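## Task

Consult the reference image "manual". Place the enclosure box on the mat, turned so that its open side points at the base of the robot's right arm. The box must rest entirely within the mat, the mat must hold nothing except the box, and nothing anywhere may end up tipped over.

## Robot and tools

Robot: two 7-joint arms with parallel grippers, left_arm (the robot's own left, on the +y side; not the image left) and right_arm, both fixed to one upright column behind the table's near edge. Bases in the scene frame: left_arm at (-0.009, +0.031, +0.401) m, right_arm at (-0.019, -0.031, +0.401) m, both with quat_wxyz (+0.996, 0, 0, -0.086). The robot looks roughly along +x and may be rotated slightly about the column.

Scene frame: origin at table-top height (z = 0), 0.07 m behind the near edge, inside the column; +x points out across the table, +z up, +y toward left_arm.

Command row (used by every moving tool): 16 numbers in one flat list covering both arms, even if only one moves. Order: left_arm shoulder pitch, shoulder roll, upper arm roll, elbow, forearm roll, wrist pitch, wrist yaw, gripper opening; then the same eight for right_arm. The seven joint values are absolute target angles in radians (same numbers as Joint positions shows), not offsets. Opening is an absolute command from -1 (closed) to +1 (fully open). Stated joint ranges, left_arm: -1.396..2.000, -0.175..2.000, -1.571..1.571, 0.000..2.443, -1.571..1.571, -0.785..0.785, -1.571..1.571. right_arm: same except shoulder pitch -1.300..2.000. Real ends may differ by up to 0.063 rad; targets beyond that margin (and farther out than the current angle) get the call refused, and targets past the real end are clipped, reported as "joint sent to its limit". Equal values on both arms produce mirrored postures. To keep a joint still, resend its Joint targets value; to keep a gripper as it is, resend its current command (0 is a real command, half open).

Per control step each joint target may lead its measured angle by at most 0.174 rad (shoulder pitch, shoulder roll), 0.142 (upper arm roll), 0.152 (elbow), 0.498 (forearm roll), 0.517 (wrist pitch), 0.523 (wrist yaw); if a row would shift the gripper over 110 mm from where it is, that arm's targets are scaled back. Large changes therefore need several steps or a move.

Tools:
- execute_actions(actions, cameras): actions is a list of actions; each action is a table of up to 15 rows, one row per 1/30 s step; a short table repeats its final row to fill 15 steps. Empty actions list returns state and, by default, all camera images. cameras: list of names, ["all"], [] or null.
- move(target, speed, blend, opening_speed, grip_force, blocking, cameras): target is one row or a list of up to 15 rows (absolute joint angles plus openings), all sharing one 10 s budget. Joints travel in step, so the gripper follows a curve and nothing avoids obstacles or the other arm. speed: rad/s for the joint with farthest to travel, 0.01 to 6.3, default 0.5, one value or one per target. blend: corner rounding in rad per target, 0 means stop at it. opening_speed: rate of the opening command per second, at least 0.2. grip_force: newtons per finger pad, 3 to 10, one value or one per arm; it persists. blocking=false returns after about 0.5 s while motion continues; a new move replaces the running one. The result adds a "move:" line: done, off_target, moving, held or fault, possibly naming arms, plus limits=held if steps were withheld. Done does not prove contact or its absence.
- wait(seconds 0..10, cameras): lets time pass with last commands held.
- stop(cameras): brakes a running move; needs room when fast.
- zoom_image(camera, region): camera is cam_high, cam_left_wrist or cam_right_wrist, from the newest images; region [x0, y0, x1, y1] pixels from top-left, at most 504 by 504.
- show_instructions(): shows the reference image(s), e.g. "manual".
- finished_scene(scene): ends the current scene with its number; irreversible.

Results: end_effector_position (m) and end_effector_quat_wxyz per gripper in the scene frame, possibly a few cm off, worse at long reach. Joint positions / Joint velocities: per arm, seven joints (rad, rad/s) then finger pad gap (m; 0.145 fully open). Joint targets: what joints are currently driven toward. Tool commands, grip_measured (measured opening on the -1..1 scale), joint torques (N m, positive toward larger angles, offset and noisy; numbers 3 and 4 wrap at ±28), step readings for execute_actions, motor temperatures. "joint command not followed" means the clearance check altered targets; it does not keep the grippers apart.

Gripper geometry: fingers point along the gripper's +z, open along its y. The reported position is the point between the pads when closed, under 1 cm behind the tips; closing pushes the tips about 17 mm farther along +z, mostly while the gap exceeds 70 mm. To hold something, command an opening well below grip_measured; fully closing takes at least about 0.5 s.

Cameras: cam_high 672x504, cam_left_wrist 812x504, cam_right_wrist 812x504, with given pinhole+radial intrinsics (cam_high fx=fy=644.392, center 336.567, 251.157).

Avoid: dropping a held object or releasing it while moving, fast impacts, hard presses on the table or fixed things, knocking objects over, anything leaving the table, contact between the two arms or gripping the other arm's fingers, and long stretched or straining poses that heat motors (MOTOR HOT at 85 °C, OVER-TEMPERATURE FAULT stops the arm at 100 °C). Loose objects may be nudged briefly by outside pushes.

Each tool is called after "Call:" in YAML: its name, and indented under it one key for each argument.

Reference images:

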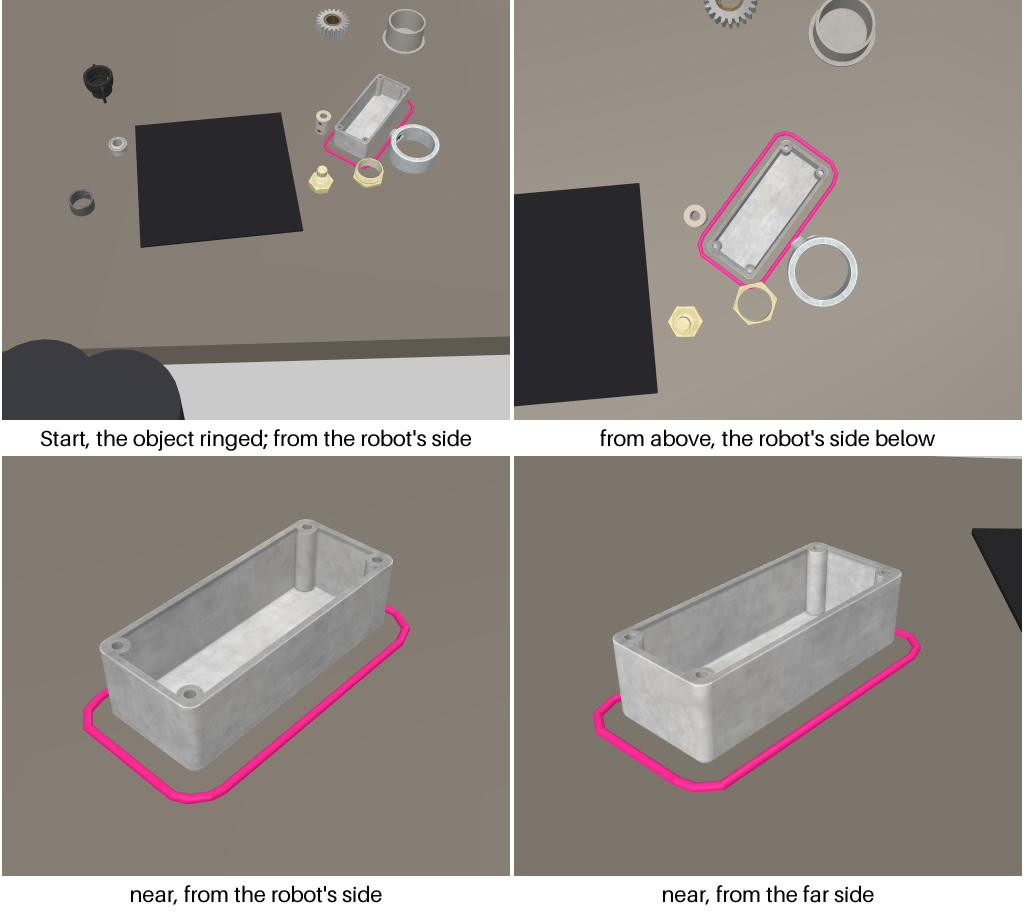

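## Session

Call:
execute_actions:
  actions: []

Call:
zoom_image:
  camera: "cam_high"
  region: [20, 130, 260, 310]

Scene clock: 0.00 s.
left_arm: end_effector_position=(+0.2954, -0.1837, +0.3259) grip_measured=+1.00 end_effector_quat_wxyz=(-0.521, -0.308, +0.596, -0.528) | right_arm: end_effector_position=(+0.2090, -0.3016, +0.2186) grip_measured=+1.00 end_effector_quat_wxyz=(+0.546, +0.518, +0.655, +0.072)
Joint positions: left_arm=[0.95 -0.02 -0.7 0.952 0.502 -0.15 1.11 0.145] | right_arm=[-0.18 1.199 -0.43 2.269 -1.473 0.734 0.976 0.145]
Joint velocities: within noise
Joint torques (N m): no reading
Motor temperatures (°C): left_arm=[27 28 26 28 28 28 29] | right_arm=[28 29 27 30 27 28 29]
Joint targets: left_arm=[0.950 -0.020 -0.700 0.952 0.502 -0.150 1.110] | right_arm=[-0.180 1.199 -0.430 2.269 -1.473 0.734 0.976]
Tool commands: left_gripper/opening=+1.0 right_gripper/opening=+1.0

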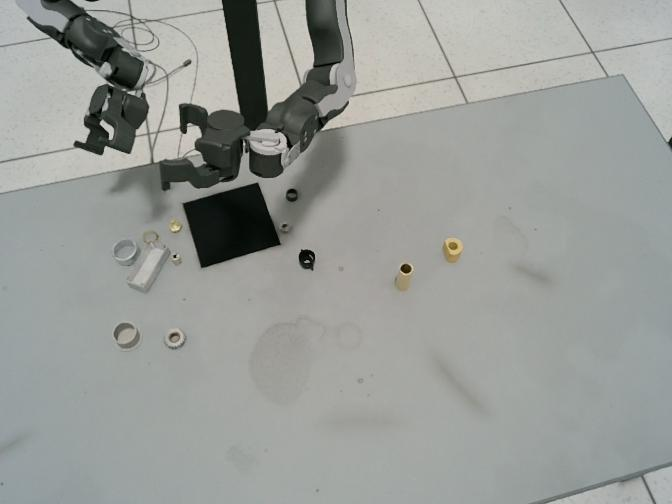

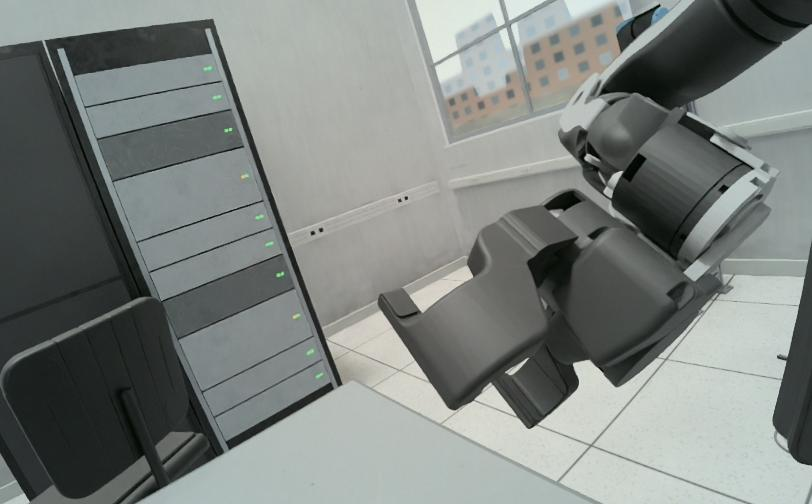

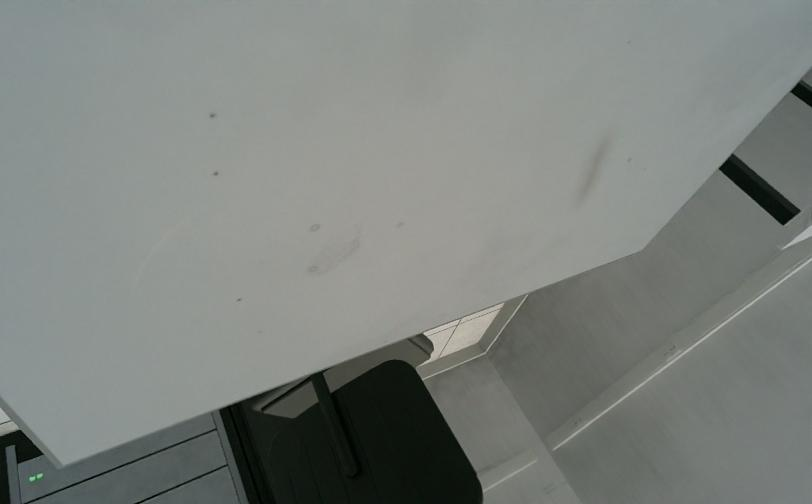

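Scaled by 2.100 from the camera's 672x504 image, which has a finer 960x720 frame.

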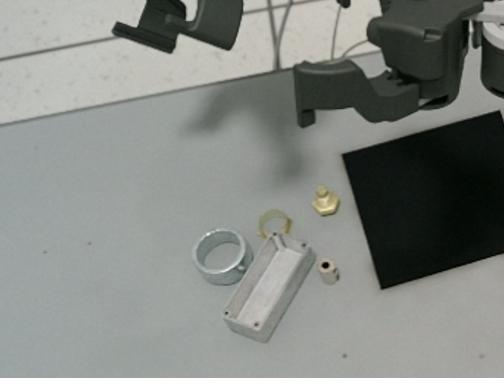

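Call:
move:
  target:
    - [0.3,1.3,-0.9,1.9,-0.36,0.12,1.1,0,-0.18,1.199,-0.43,2.269,-1.473,0.734,0.976,0.1]
    - [0.3,1.3,-0.9,1.9,-0.36,0.12,1.1,0,0.6,0.95,-1.1,1.7,0.6,0.4,-0.3,0.1]
    - [0.3,1.3,-0.9,1.9,-0.36,0.12,1.1,0,0.84,0.543,-1.226,1.068,1.57,0.217,-0.838,0.1]
  speed: [1.0,1.2,0.8]
  blend: [0.2,0.2,0]
  cameras: ["cam_high","cam_right_wrist"]

Call:
zoom_image:
  camera: "cam_high"
  region: [80, 190, 210, 320]

Scene clock: 114.43 s.
left_arm: end_effector_position=(+0.2067, +0.2107, +0.0907) grip_measured=+0.00 end_effector_quat_wxyz=(-0.018, -0.461, +0.887, -0.028) | right_arm: end_effector_position=(+0.3667, -0.2846, +0.0870) grip_measured=+0.10 end_effector_quat_wxyz=(+0.134, +0.894, -0.214, +0.369)
Joint positions: left_arm=[0.303 1.295 -0.894 1.899 -0.359 0.116 1.096 0.076] | right_arm=[0.832 0.544 -1.22 1.072 1.56 0.234 -0.843 0.083]
Joint torques (N m): left_arm=[2.55 5.21 1.81 1.89 -0.02 0 -0.16] | right_arm=[11.12 1.86 1.65 1.51 -0.05 -0.32 -0.08]
Joint targets: left_arm=[0.300 1.300 -0.900 1.902 -0.360 0.120 1.091] | right_arm=[0.840 0.543 -1.227 1.069 1.565 0.227 -0.848]
joint sent to its limit (right arm) — joint 5 (forearm roll), upper limit.
move: off_target (right_arm); blend cut to 0 rad at target 1; right_arm: the wrist pitch is farthest, 0.017 rad from its target
Images, in order (width x height): cam_high 672x504, cam_right_wrist 812x504.

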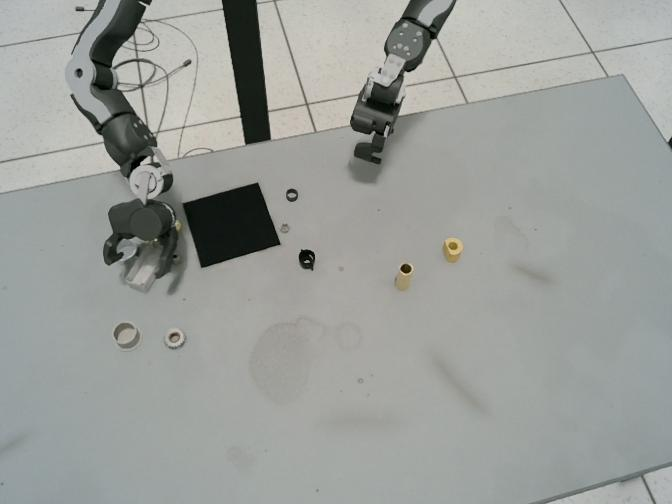

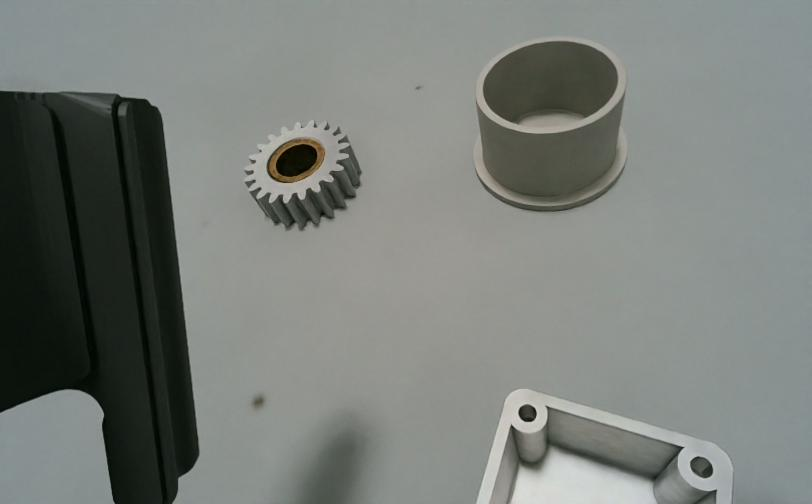

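Scaled by 3.877 from the camera's 672x504 image, which has a finer 960x720 frame.

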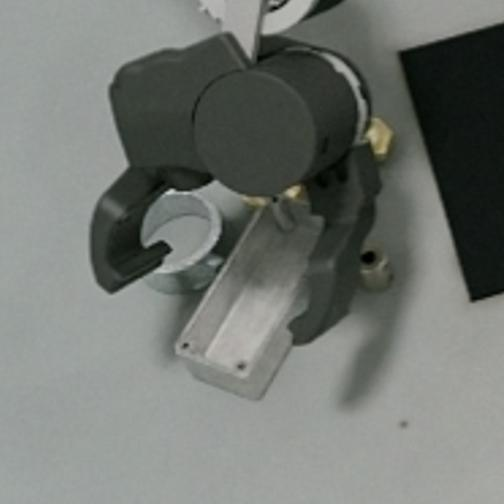

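Call:
move:
  target: [0.3,1.3,-0.9,1.9,-0.36,0.12,1.1,0,0.611,0.545,-0.921,1.257,1.476,0.319,-0.936,0.1]
  speed: 0.5
  cameras: ["cam_high","cam_right_wrist"]

Call:
zoom_image:
  camera: "cam_high"
  region: [80, 190, 210, 320]

Scene clock: 157.13 s.
left_arm: end_effector_position=(+0.2068, +0.2108, +0.0907) grip_measured=+0.00 end_effector_quat_wxyz=(-0.018, -0.461, +0.887, -0.028) | right_arm: end_effector_position=(+0.3384, -0.2659, +0.0794) grip_measured=+0.10 end_effector_quat_wxyz=(+0.095, +0.898, -0.253, +0.346)
Joint positions: left_arm=[0.303 1.295 -0.894 1.899 -0.359 0.117 1.096 0.076] | right_arm=[0.616 0.544 -0.927 1.25 1.48 0.313 -0.931 0.083]
Joint torques (N m): left_arm=[2.52 5.02 1.78 1.46 0.02 0.03 0.16] | right_arm=[6.9 2.44 4.36 4.14 -0.27 0.09 -0.02]
Joint targets: left_arm=[0.300 1.300 -0.900 1.900 -0.360 0.121 1.100] | right_arm=[0.611 0.545 -0.920 1.256 1.476 0.319 -0.936]
move: done
Images, in order (width x height): cam_high 672x504, cam_right_wrist 812x504.

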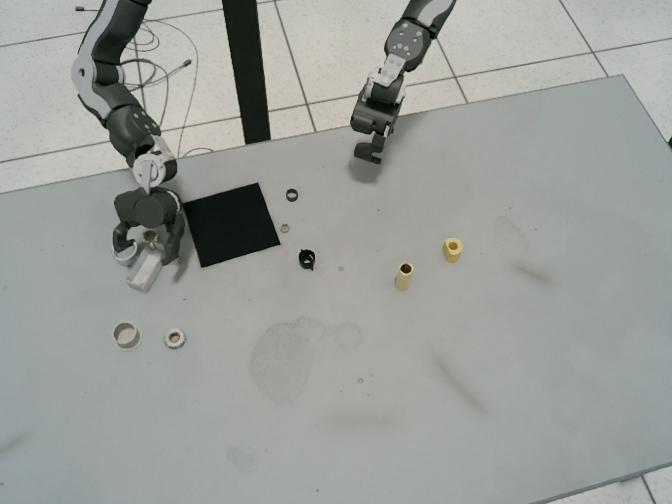

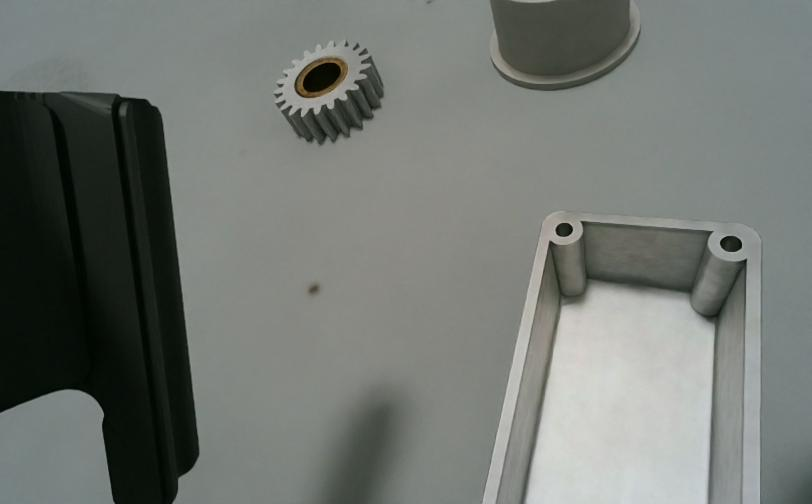

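Scaled by 3.877 from the camera's 672x504 image, which has a finer 960x720 frame.

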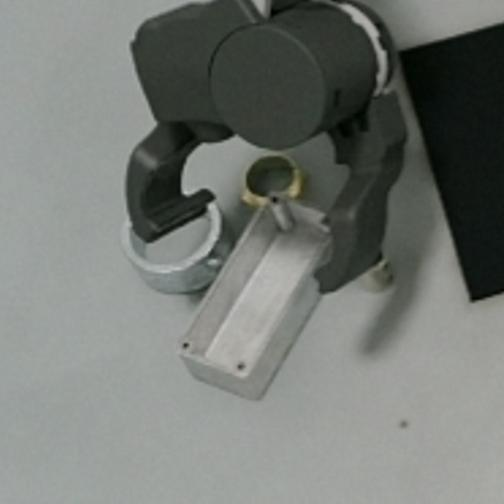

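Call:
move:
  target: [0.3,1.3,-0.9,1.9,-0.36,0.12,1.1,0,0.70,0.468,-0.94,1.011,1.451,0.32,-0.79,-0.1]
  speed: 0.4
  cameras: ["cam_high","cam_right_wrist"]

Call:
zoom_image:
  camera: "cam_high"
  region: [80, 190, 210, 320]

Scene clock: 202.47 s.
left_arm: end_effector_position=(+0.2068, +0.2108, +0.0907) grip_measured=+0.00 end_effector_quat_wxyz=(-0.018, -0.461, +0.887, -0.028) | right_arm: end_effector_position=(+0.3607, -0.2805, +0.0677) grip_measured=-0.10 end_effector_quat_wxyz=(+0.090, +0.896, -0.266, +0.345)
Joint positions: left_arm=[0.303 1.295 -0.894 1.899 -0.359 0.117 1.096 0.076] | right_arm=[0.693 0.47 -0.934 1.016 1.454 0.314 -0.794 0.068]
Joint torques (N m): left_arm=[2.6 5.16 1.61 1.52 -0.01 -0.03 0.15] | right_arm=[10.62 1.73 1.44 2.07 -0.23 0.07 0.27]
Joint targets: left_arm=[0.300 1.300 -0.900 1.900 -0.360 0.120 1.100] | right_arm=[0.700 0.468 -0.940 1.011 1.451 0.320 -0.789]
move: done
Images, in order (width x height): cam_high 672x504, cam_right_wrist 812x504.

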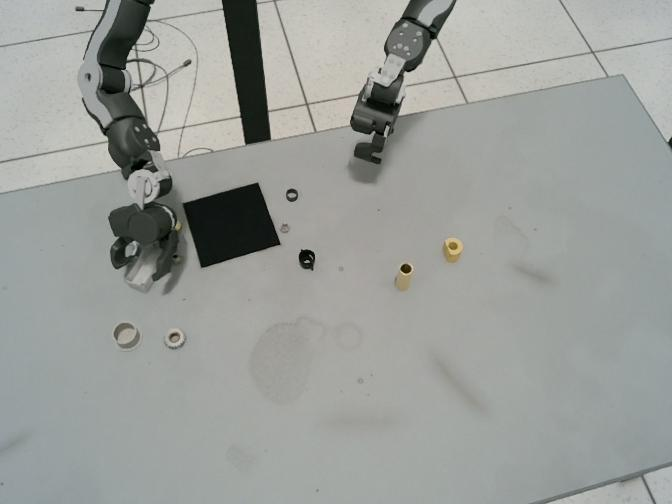

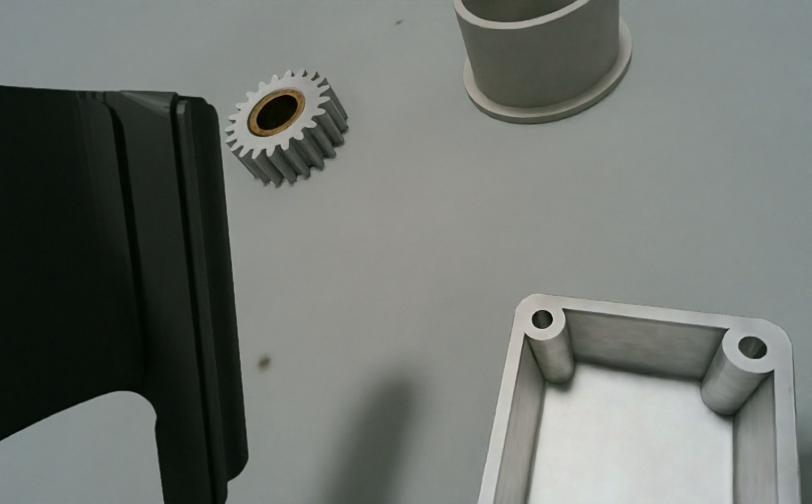

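Scaled by 3.877 from the camera's 672x504 image, which has a finer 960x720 frame.

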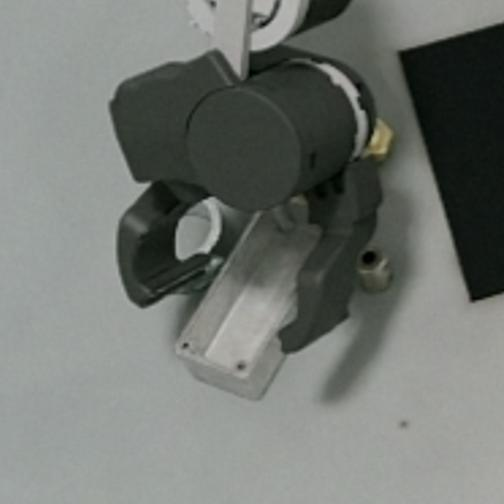

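Call:
move:
  target: [0.3,1.3,-0.9,1.9,-0.36,0.12,1.1,0,0.697,0.44,-0.957,0.88,1.41,0.27,-0.71,-0.25]
  speed: 0.3
  cameras: ["cam_high","cam_right_wrist"]

Call:
zoom_image:
  camera: "cam_high"
  region: [100, 200, 200, 300]

Scene clock: 299.53 s.
left_arm: end_effector_position=(+0.2068, +0.2108, +0.0907) grip_measured=+0.00 end_effector_quat_wxyz=(-0.018, -0.461, +0.887, -0.028) | right_arm: end_effector_position=(+0.3577, -0.2956, +0.0480) grip_measured=-0.25 end_effector_quat_wxyz=(+0.107, +0.894, -0.269, +0.342)
Joint positions: left_arm=[0.303 1.295 -0.894 1.899 -0.359 0.117 1.096 0.076] | right_arm=[0.694 0.442 -0.952 0.884 1.413 0.276 -0.716 0.057]
Joint torques (N m): left_arm=[2.7 5.16 1.69 1.52 0.01 -0.01 0.14] | right_arm=[9.53 1.94 1.28 2.24 -0.24 -0.31 0.26]
Joint targets: left_arm=[0.300 1.300 -0.900 1.900 -0.360 0.120 1.100] | right_arm=[0.697 0.440 -0.957 0.881 1.409 0.269 -0.711]
move: done
Images, in order (width x height): cam_high 672x504, cam_right_wrist 812x504.

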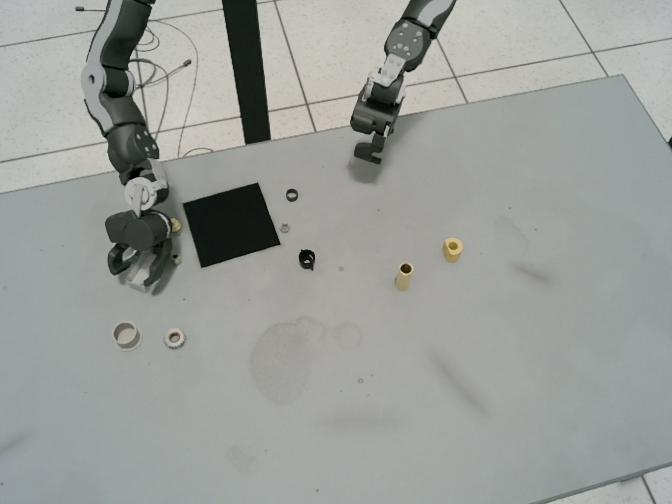

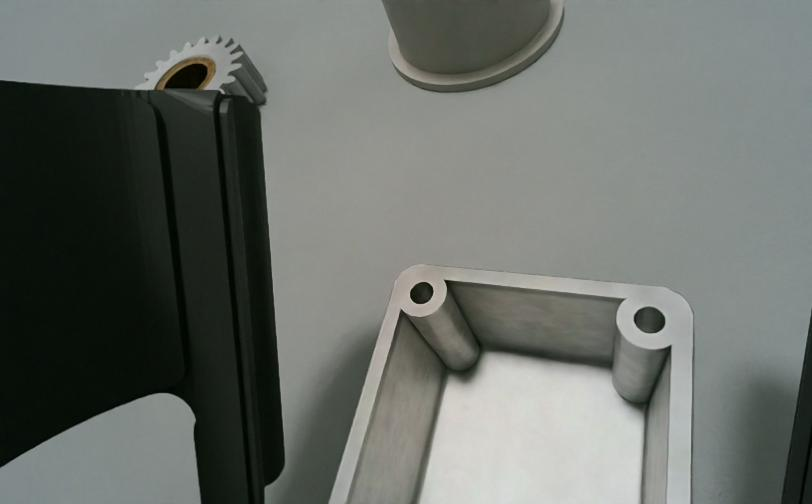

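Scaled by 5.040 from the camera's 672x504 image, which has a finer 960x720 frame.

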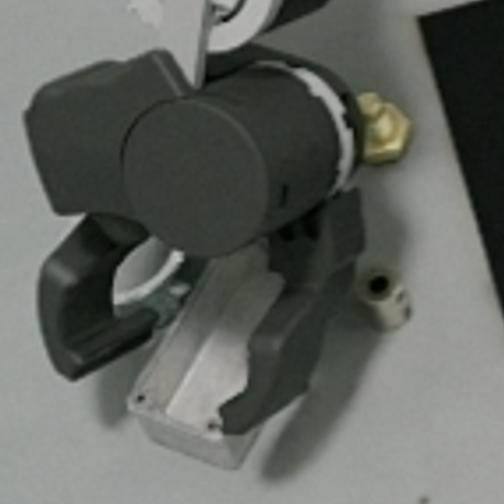

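Call:
move:
  target: [0.3,1.3,-0.9,1.9,-0.36,0.12,1.1,0,0.686,0.3707,-0.98,0.714,1.353,0.21,-0.606,-0.25]
  speed: 0.25
  cameras: ["cam_high","cam_right_wrist"]

Call:
zoom_image:
  camera: "cam_high"
  region: [100, 200, 200, 300]

Scene clock: 310.17 s.
left_arm: end_effector_position=(+0.2068, +0.2108, +0.0907) grip_measured=+0.00 end_effector_quat_wxyz=(-0.018, -0.461, +0.887, -0.028) | right_arm: end_effector_position=(+0.3565, -0.2965, +0.0257) grip_measured=-0.25 end_effector_quat_wxyz=(+0.116, +0.895, -0.262, +0.343)
Joint positions: left_arm=[0.303 1.295 -0.894 1.899 -0.359 0.117 1.096 0.076] | right_arm=[0.694 0.376 -0.97 0.732 1.354 0.225 -0.63 0.057]
Joint torques (N m): left_arm=[2.65 5.16 1.7 1.52 -0.04 -0.02 0.15] | right_arm=[6.87 0.96 0.4 0.1 -0.14 -0.58 0.76]
Joint targets: left_arm=[0.300 1.300 -0.900 1.900 -0.360 0.120 1.100] | right_arm=[0.686 0.371 -0.979 0.718 1.353 0.210 -0.606]
move: off_target (right_arm); right_arm: the wrist yaw is farthest, 0.024 rad from its target
Images, in order (width x height): cam_high 672x504, cam_right_wrist 812x504.

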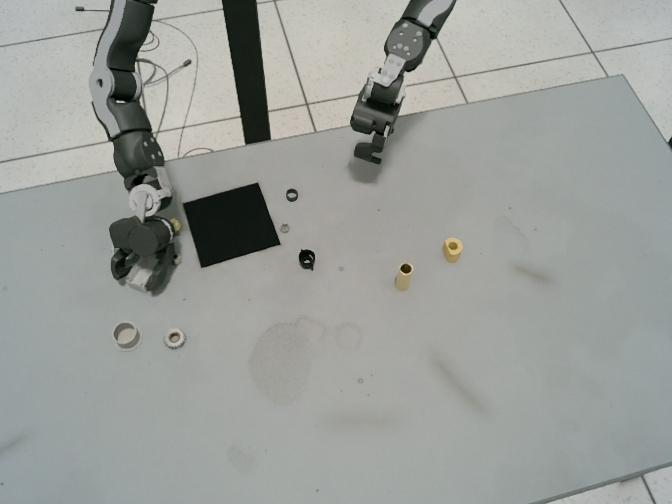

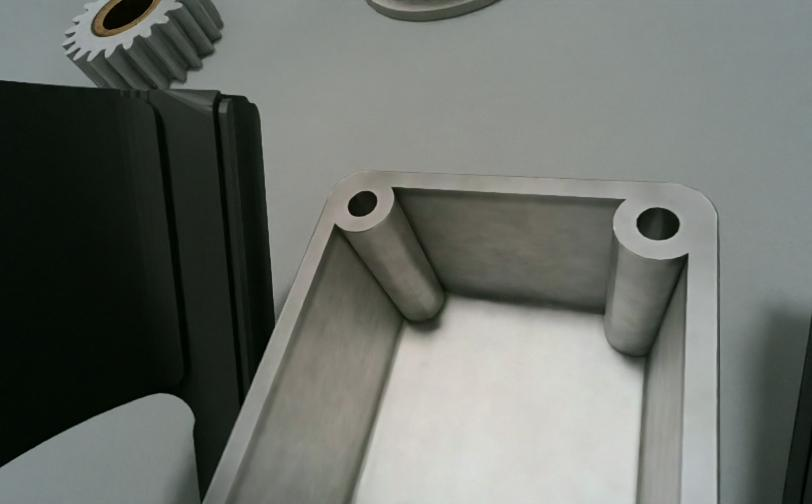

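Scaled by 5.040 from the camera's 672x504 image, which has a finer 960x720 frame.

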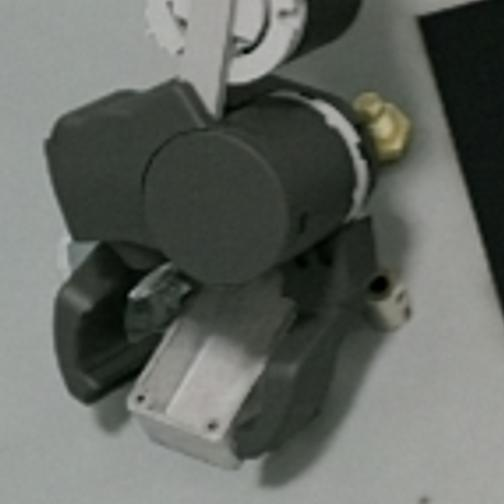

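Call:
move:
  target:
    - [0.3,1.3,-0.9,1.9,-0.36,0.12,1.1,0,0.69,0.373,-0.975,0.724,1.353,0.217,-0.616,-0.25]
    - [0.3,1.3,-0.9,1.9,-0.36,0.12,1.1,0,0.69,0.373,-0.975,0.724,1.353,0.217,-0.616,-1]
  speed: 0.25
  opening_speed: 0.5
  cameras: ["cam_right_wrist"]

Call:
move:
  target: [0.3,1.3,-0.9,1.9,-0.36,0.12,1.1,0,0.70,0.468,-0.94,0.98,1.44,0.31,-0.78,-1]
  speed: 0.2
  cameras: ["cam_high","cam_right_wrist"]

Call:
zoom_image:
  camera: "cam_high"
  region: [100, 180, 200, 280]

Scene clock: 321.60 s.
left_arm: end_effector_position=(+0.2068, +0.2108, +0.0907) grip_measured=+0.00 end_effector_quat_wxyz=(-0.018, -0.461, +0.887, -0.028) | right_arm: end_effector_position=(+0.3589, -0.2961, +0.0271) grip_measured=-0.45 end_effector_quat_wxyz=(+0.114, +0.893, -0.259, +0.350)
Joint positions: left_arm=[0.303 1.295 -0.894 1.899 -0.359 0.117 1.096 0.076] | right_arm=[0.694 0.374 -0.97 0.729 1.345 0.213 -0.619 0.042]
Joint torques (N m): left_arm=[2.52 5.24 1.73 1.48 -0.02 -0.01 0.15] | right_arm=[7.82 1.81 0.99 1.1 0.04 -0.03 0.22]
Joint targets: left_arm=[0.300 1.300 -0.900 1.900 -0.360 0.120 1.100] | right_arm=[0.690 0.373 -0.975 0.720 1.349 0.217 -0.615]
move: done; target 2's new numbers were sent with right_arm's wrist yaw 0.014 rad from that target
Images, in order (width x height): cam_right_wrist 812x504.

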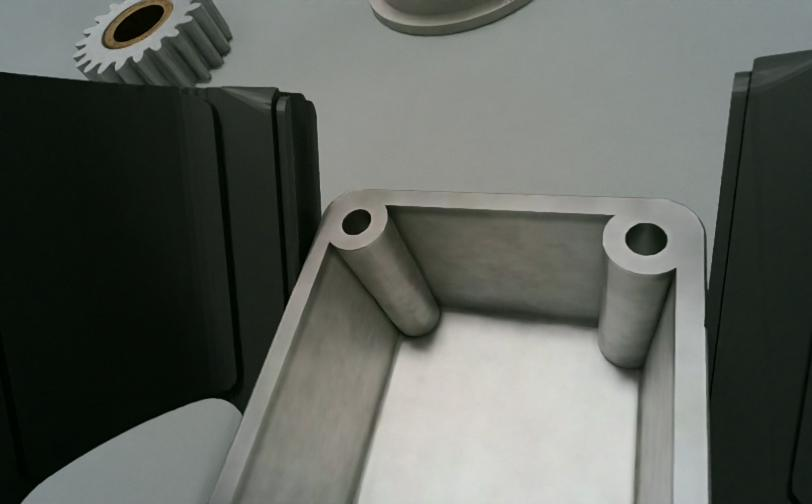

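Scene clock: 323.23 s.
left_arm: end_effector_position=(+0.2068, +0.2108, +0.0907) grip_measured=+0.00 end_effector_quat_wxyz=(-0.018, -0.461, +0.887, -0.028) | right_arm: end_effector_position=(+0.3582, -0.2872, +0.0604) grip_measured=-0.45 end_effector_quat_wxyz=(+0.101, +0.896, -0.265, +0.341)
Joint positions: left_arm=[0.303 1.295 -0.894 1.899 -0.359 0.117 1.096 0.076] | right_arm=[0.694 0.465 -0.947 0.974 1.442 0.305 -0.776 0.042]
Joint torques (N m): left_arm=[2.52 5.13 1.77 1.47 -0.03 -0.01 0.14] | right_arm=[10.46 2.81 3.82 3.9 -0.07 0.04 -0.02]
Joint targets: left_arm=[0.300 1.300 -0.900 1.900 -0.360 0.120 1.100] | right_arm=[0.700 0.468 -0.941 0.979 1.445 0.310 -0.781]
move: done
Images, in order (width x height): cam_high 672x504, cam_right_wrist 812x504.

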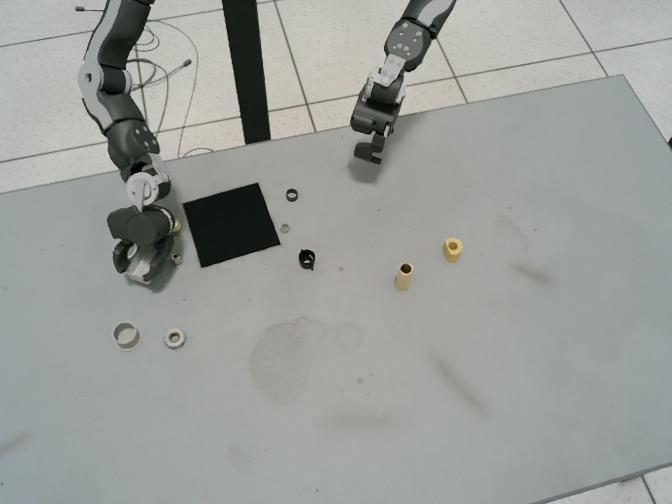

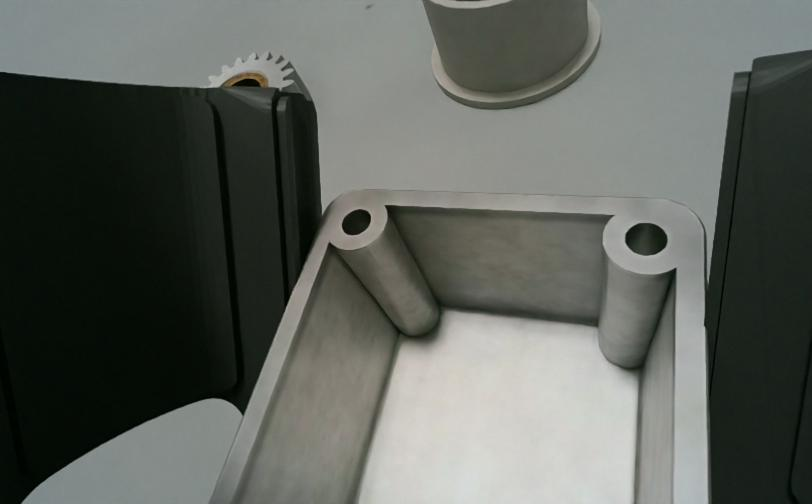

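Scaled by 5.040 from the camera's 672x504 image, which has a finer 960x720 frame.

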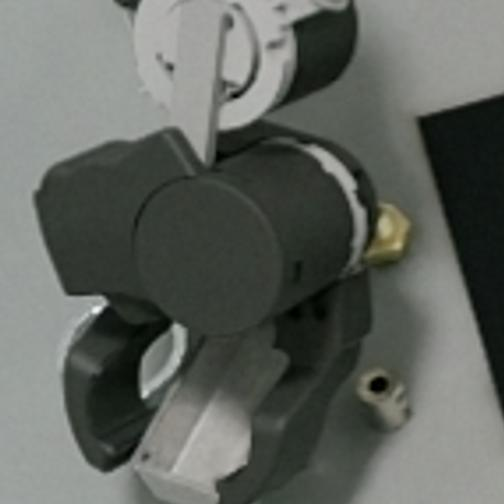

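Call:
move:
  target:
    - [0.3,1.3,-0.9,1.9,-0.36,0.12,1.1,0,0.71,0.63,-0.9,1.4,1.5,0.4,-0.95,-1]
    - [0.3,1.3,-0.9,1.9,-0.36,0.12,1.1,0,0.82,0.68,-1.15,1.55,0.95,0.32,0.0,-1]
    - [0.3,1.3,-0.9,1.9,-0.36,0.12,1.1,0,0.854,0.5015,-1.35,1.225,0.458,0.291,0.746,-1]
  speed: [0.4,0.6,0.5]
  blend: [0.05,0.1,0]
  cameras: ["cam_high","cam_right_wrist"]

Call:
zoom_image:
  camera: "cam_high"
  region: [160, 150, 300, 290]

Scene clock: 377.10 s.
left_arm: end_effector_position=(+0.2068, +0.2108, +0.0907) grip_measured=+0.00 end_effector_quat_wxyz=(-0.018, -0.461, +0.887, -0.028) | right_arm: end_effector_position=(+0.2796, -0.0648, +0.0783) grip_measured=-0.45 end_effector_quat_wxyz=(-0.219, +0.736, +0.577, +0.279)
Joint positions: left_arm=[0.303 1.295 -0.894 1.899 -0.359 0.117 1.096 0.076] | right_arm=[0.845 0.503 -1.346 1.229 0.449 0.3 0.741 0.042]
Joint torques (N m): left_arm=[2.57 5.16 1.78 1.46 -0.02 -0.03 0.15] | right_arm=[10.51 0.83 2.17 1.81 0.27 -0.34 0.26]
Joint targets: left_arm=[0.300 1.300 -0.900 1.900 -0.360 0.120 1.100] | right_arm=[0.854 0.502 -1.352 1.225 0.447 0.292 0.747]
move: done
Images, in order (width x height): cam_high 672x504, cam_right_wrist 812x504.

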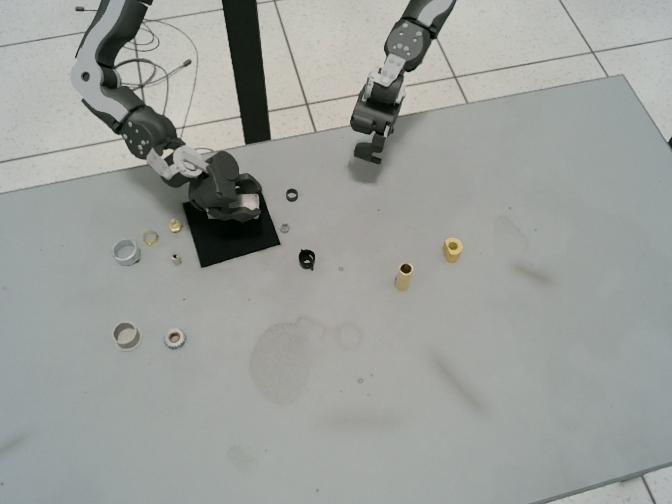

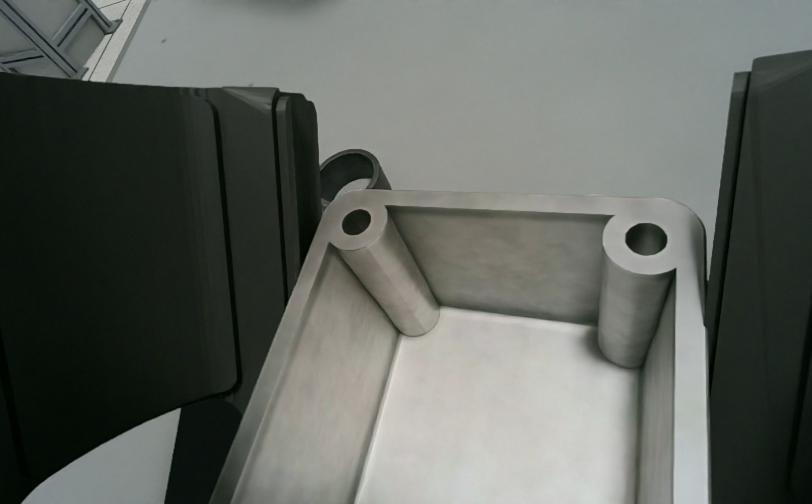

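Scaled by 3.600 from the camera's 672x504 image, which has a finer 960x720 frame.

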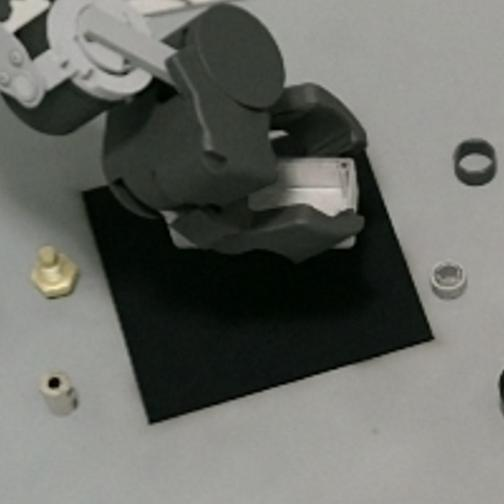

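Call:
move:
  target:
    - [0.3,1.3,-0.9,1.9,-0.36,0.12,1.1,0,0.7767,0.381,-1.363,0.960,0.397,0.109,0.735,-1]
  speed: 0.25
  cameras: ["cam_high"]

Scene clock: 418.63 s.
left_arm: end_effector_position=(+0.2064, +0.2109, +0.0905) grip_measured=+0.00 end_effector_quat_wxyz=(-0.018, -0.461, +0.887, -0.027) | right_arm: end_effector_position=(+0.2828, -0.0645, +0.0328) grip_measured=-0.45 end_effector_quat_wxyz=(-0.221, +0.735, +0.576, +0.282)
Joint positions: left_arm=[0.303 1.295 -0.895 1.899 -0.359 0.117 1.096 0.076] | right_arm=[0.78 0.383 -1.357 0.963 0.399 0.118 0.738 0.042]
Joint torques (N m): left_arm=[2.6 5.13 1.62 1.58 -0.03 -0.01 0.18] | right_arm=[7.64 0.65 1.68 1.88 0.28 -0.33 0.01]
Joint targets: left_arm=[0.300 1.300 -0.901 1.900 -0.360 0.120 1.100] | right_arm=[0.777 0.381 -1.362 0.961 0.397 0.109 0.735]
move: done
Images, in order (width x height): cam_high 672x504.

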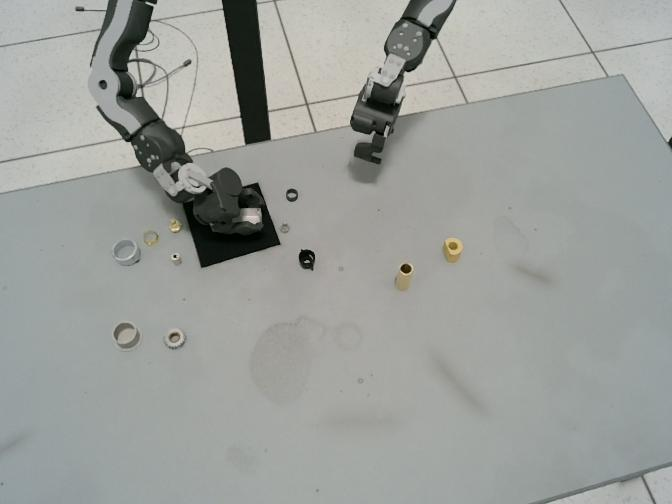

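Call:
move:
  target:
    - [0.3,1.3,-0.9,1.9,-0.36,0.12,1.1,0,0.7707,0.371,-1.364,0.938,0.392,0.095,0.734,-1]
    - [0.3,1.3,-0.9,1.9,-0.36,0.12,1.1,0,0.7707,0.371,-1.364,0.938,0.392,0.095,0.734,-0.15]
    - [0.3,1.3,-0.9,1.9,-0.36,0.12,1.1,0,0.854,0.5015,-1.35,1.225,0.458,0.291,0.746,-0.15]
    - [0.3,1.3,-0.9,1.9,-0.36,0.12,1.1,0,0.75,0.85,-1.35,1.55,0.458,0.291,0.746,0.3]
  speed: [0.1,0.3,0.3,0.6]
  opening_speed: 0.5
  cameras: ["all"]

Call:
zoom_image:
  camera: "cam_high"
  region: [140, 150, 340, 300]

Scene clock: 437.13 s.
left_arm: end_effector_position=(+0.2064, +0.2109, +0.0905) grip_measured=+0.00 end_effector_quat_wxyz=(-0.018, -0.461, +0.887, -0.027) | right_arm: end_effector_position=(+0.2126, -0.1234, +0.0803) grip_measured=+0.30 end_effector_quat_wxyz=(-0.221, +0.743, +0.581, +0.247)
Joint positions: left_arm=[0.303 1.295 -0.895 1.899 -0.359 0.117 1.096 0.076] | right_arm=[0.754 0.851 -1.355 1.545 0.458 0.287 0.743 0.098]
Joint torques (N m): left_arm=[2.6 5.02 1.99 1.48 -0.02 -0.03 0.17] | right_arm=[5.5 2.41 4.25 3.22 0.34 0.07 0.21]
Joint targets: left_arm=[0.300 1.300 -0.900 1.900 -0.360 0.120 1.100] | right_arm=[0.750 0.850 -1.350 1.549 0.459 0.291 0.746]
move: done

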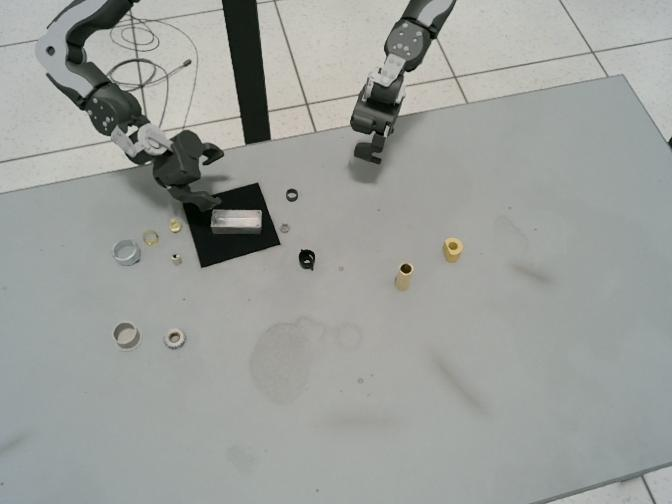

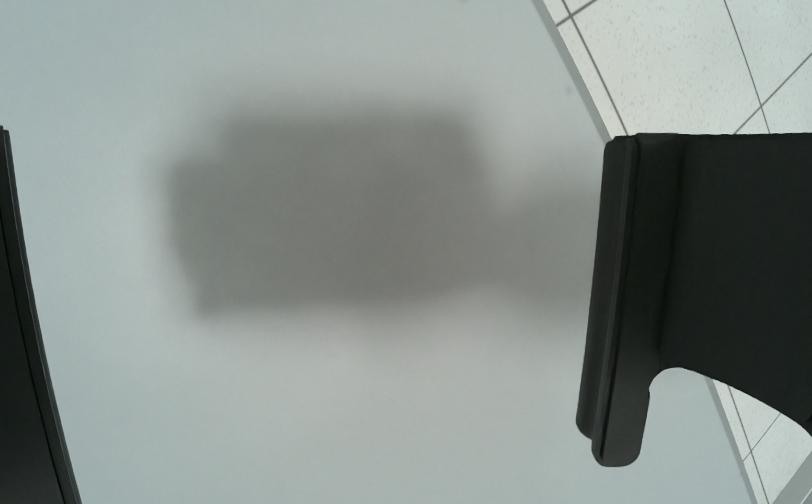

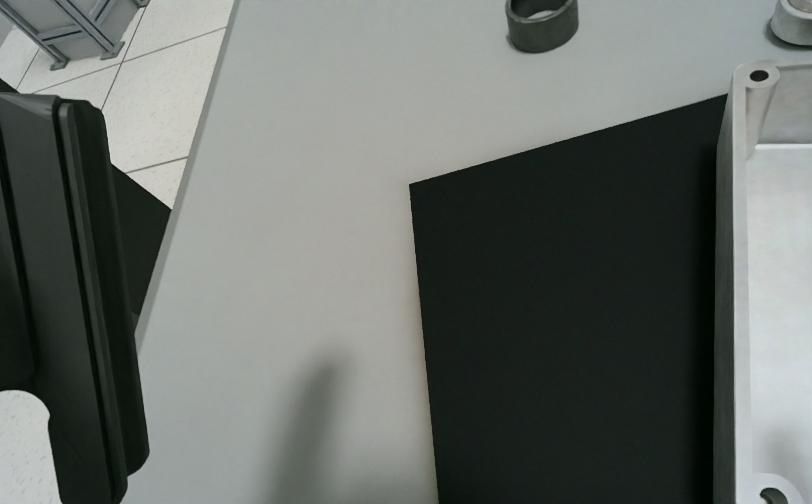

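Scaled by 2.520 from the camera's 672x504 image, which has a finer 960x720 frame.

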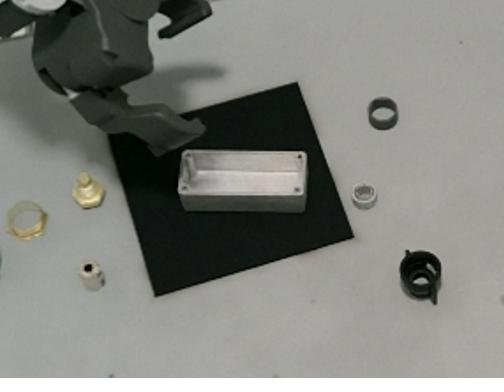

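Call:
move:
  target:
    - [0.3,1.3,-0.9,1.9,-0.36,0.12,1.1,0,0.95,0.75,-1.3,1.75,0.1,-0.1,1.0,0.3]
    - [0.3,1.3,-0.9,1.9,-0.36,0.12,1.1,0,0.95,0.65,-1.3,1.75,-0.6,-0.5,1.4,0.3]
    - [0.3,1.3,-0.9,1.9,-0.36,0.12,1.1,0,0.95,0.65,-1.3,1.75,-0.6,-0.5,1.4,1]
    - [0.3,1.3,-0.9,1.9,-0.36,0.12,1.1,0,0.95,0.4,-1.298,1.33,-0.66,-0.55,1.42,1]
  speed: 0.6
  blend: [0.1,0,0,0]
  cameras: ["all"]

Call:
zoom_image:
  camera: "cam_high"
  region: [140, 150, 340, 300]

Scene clock: 582.07 s.
left_arm: end_effector_position=(+0.2064, +0.2109, +0.0905) grip_measured=+0.00 end_effector_quat_wxyz=(-0.018, -0.461, +0.887, -0.027) | right_arm: end_effector_position=(+0.2707, -0.1251, +0.0902) grip_measured=+1.00 end_effector_quat_wxyz=(+0.008, +0.146, +0.989, -0.007)
Joint positions: left_arm=[0.303 1.295 -0.895 1.899 -0.359 0.117 1.096 0.076] | right_arm=[0.945 0.399 -1.305 1.335 -0.658 -0.546 1.416 0.145]
Joint torques (N m): left_arm=[2.6 5.21 2.02 1.48 -0.02 -0.04 0.16] | right_arm=[10.14 0.67 4.68 1.55 0.01 -0.01 0.22]
Joint targets: left_arm=[0.300 1.300 -0.900 1.900 -0.360 0.120 1.100] | right_arm=[0.950 0.400 -1.297 1.331 -0.660 -0.551 1.421]
move: done

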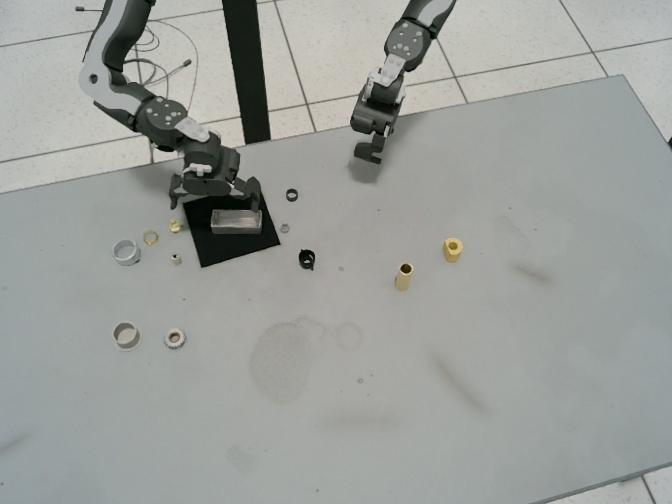

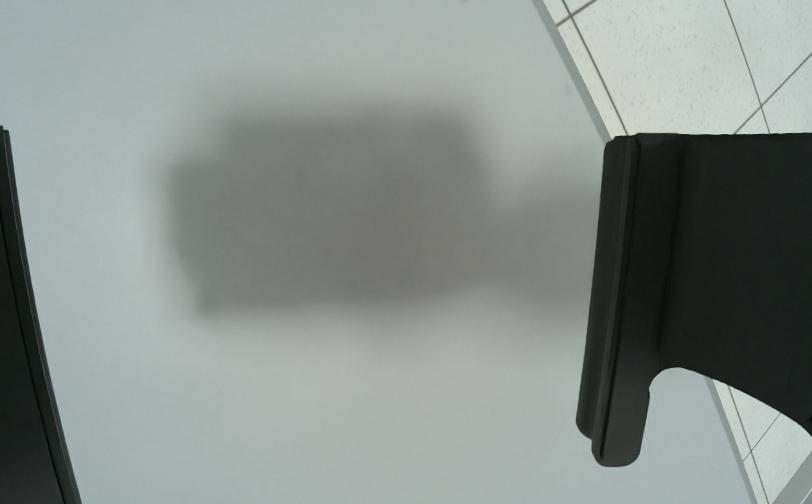

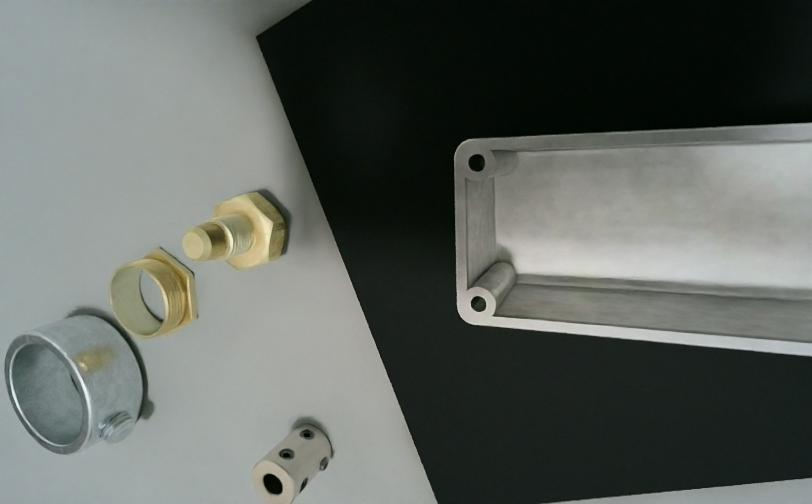

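Scaled by 2.520 from the camera's 672x504 image, which has a finer 960x720 frame.

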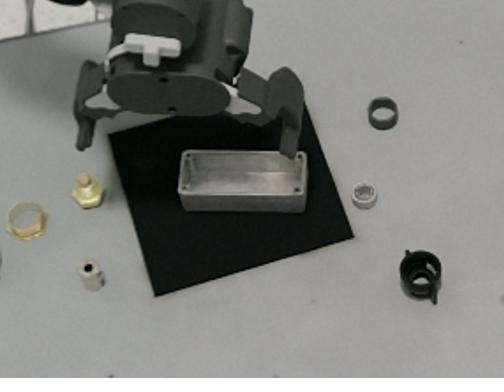

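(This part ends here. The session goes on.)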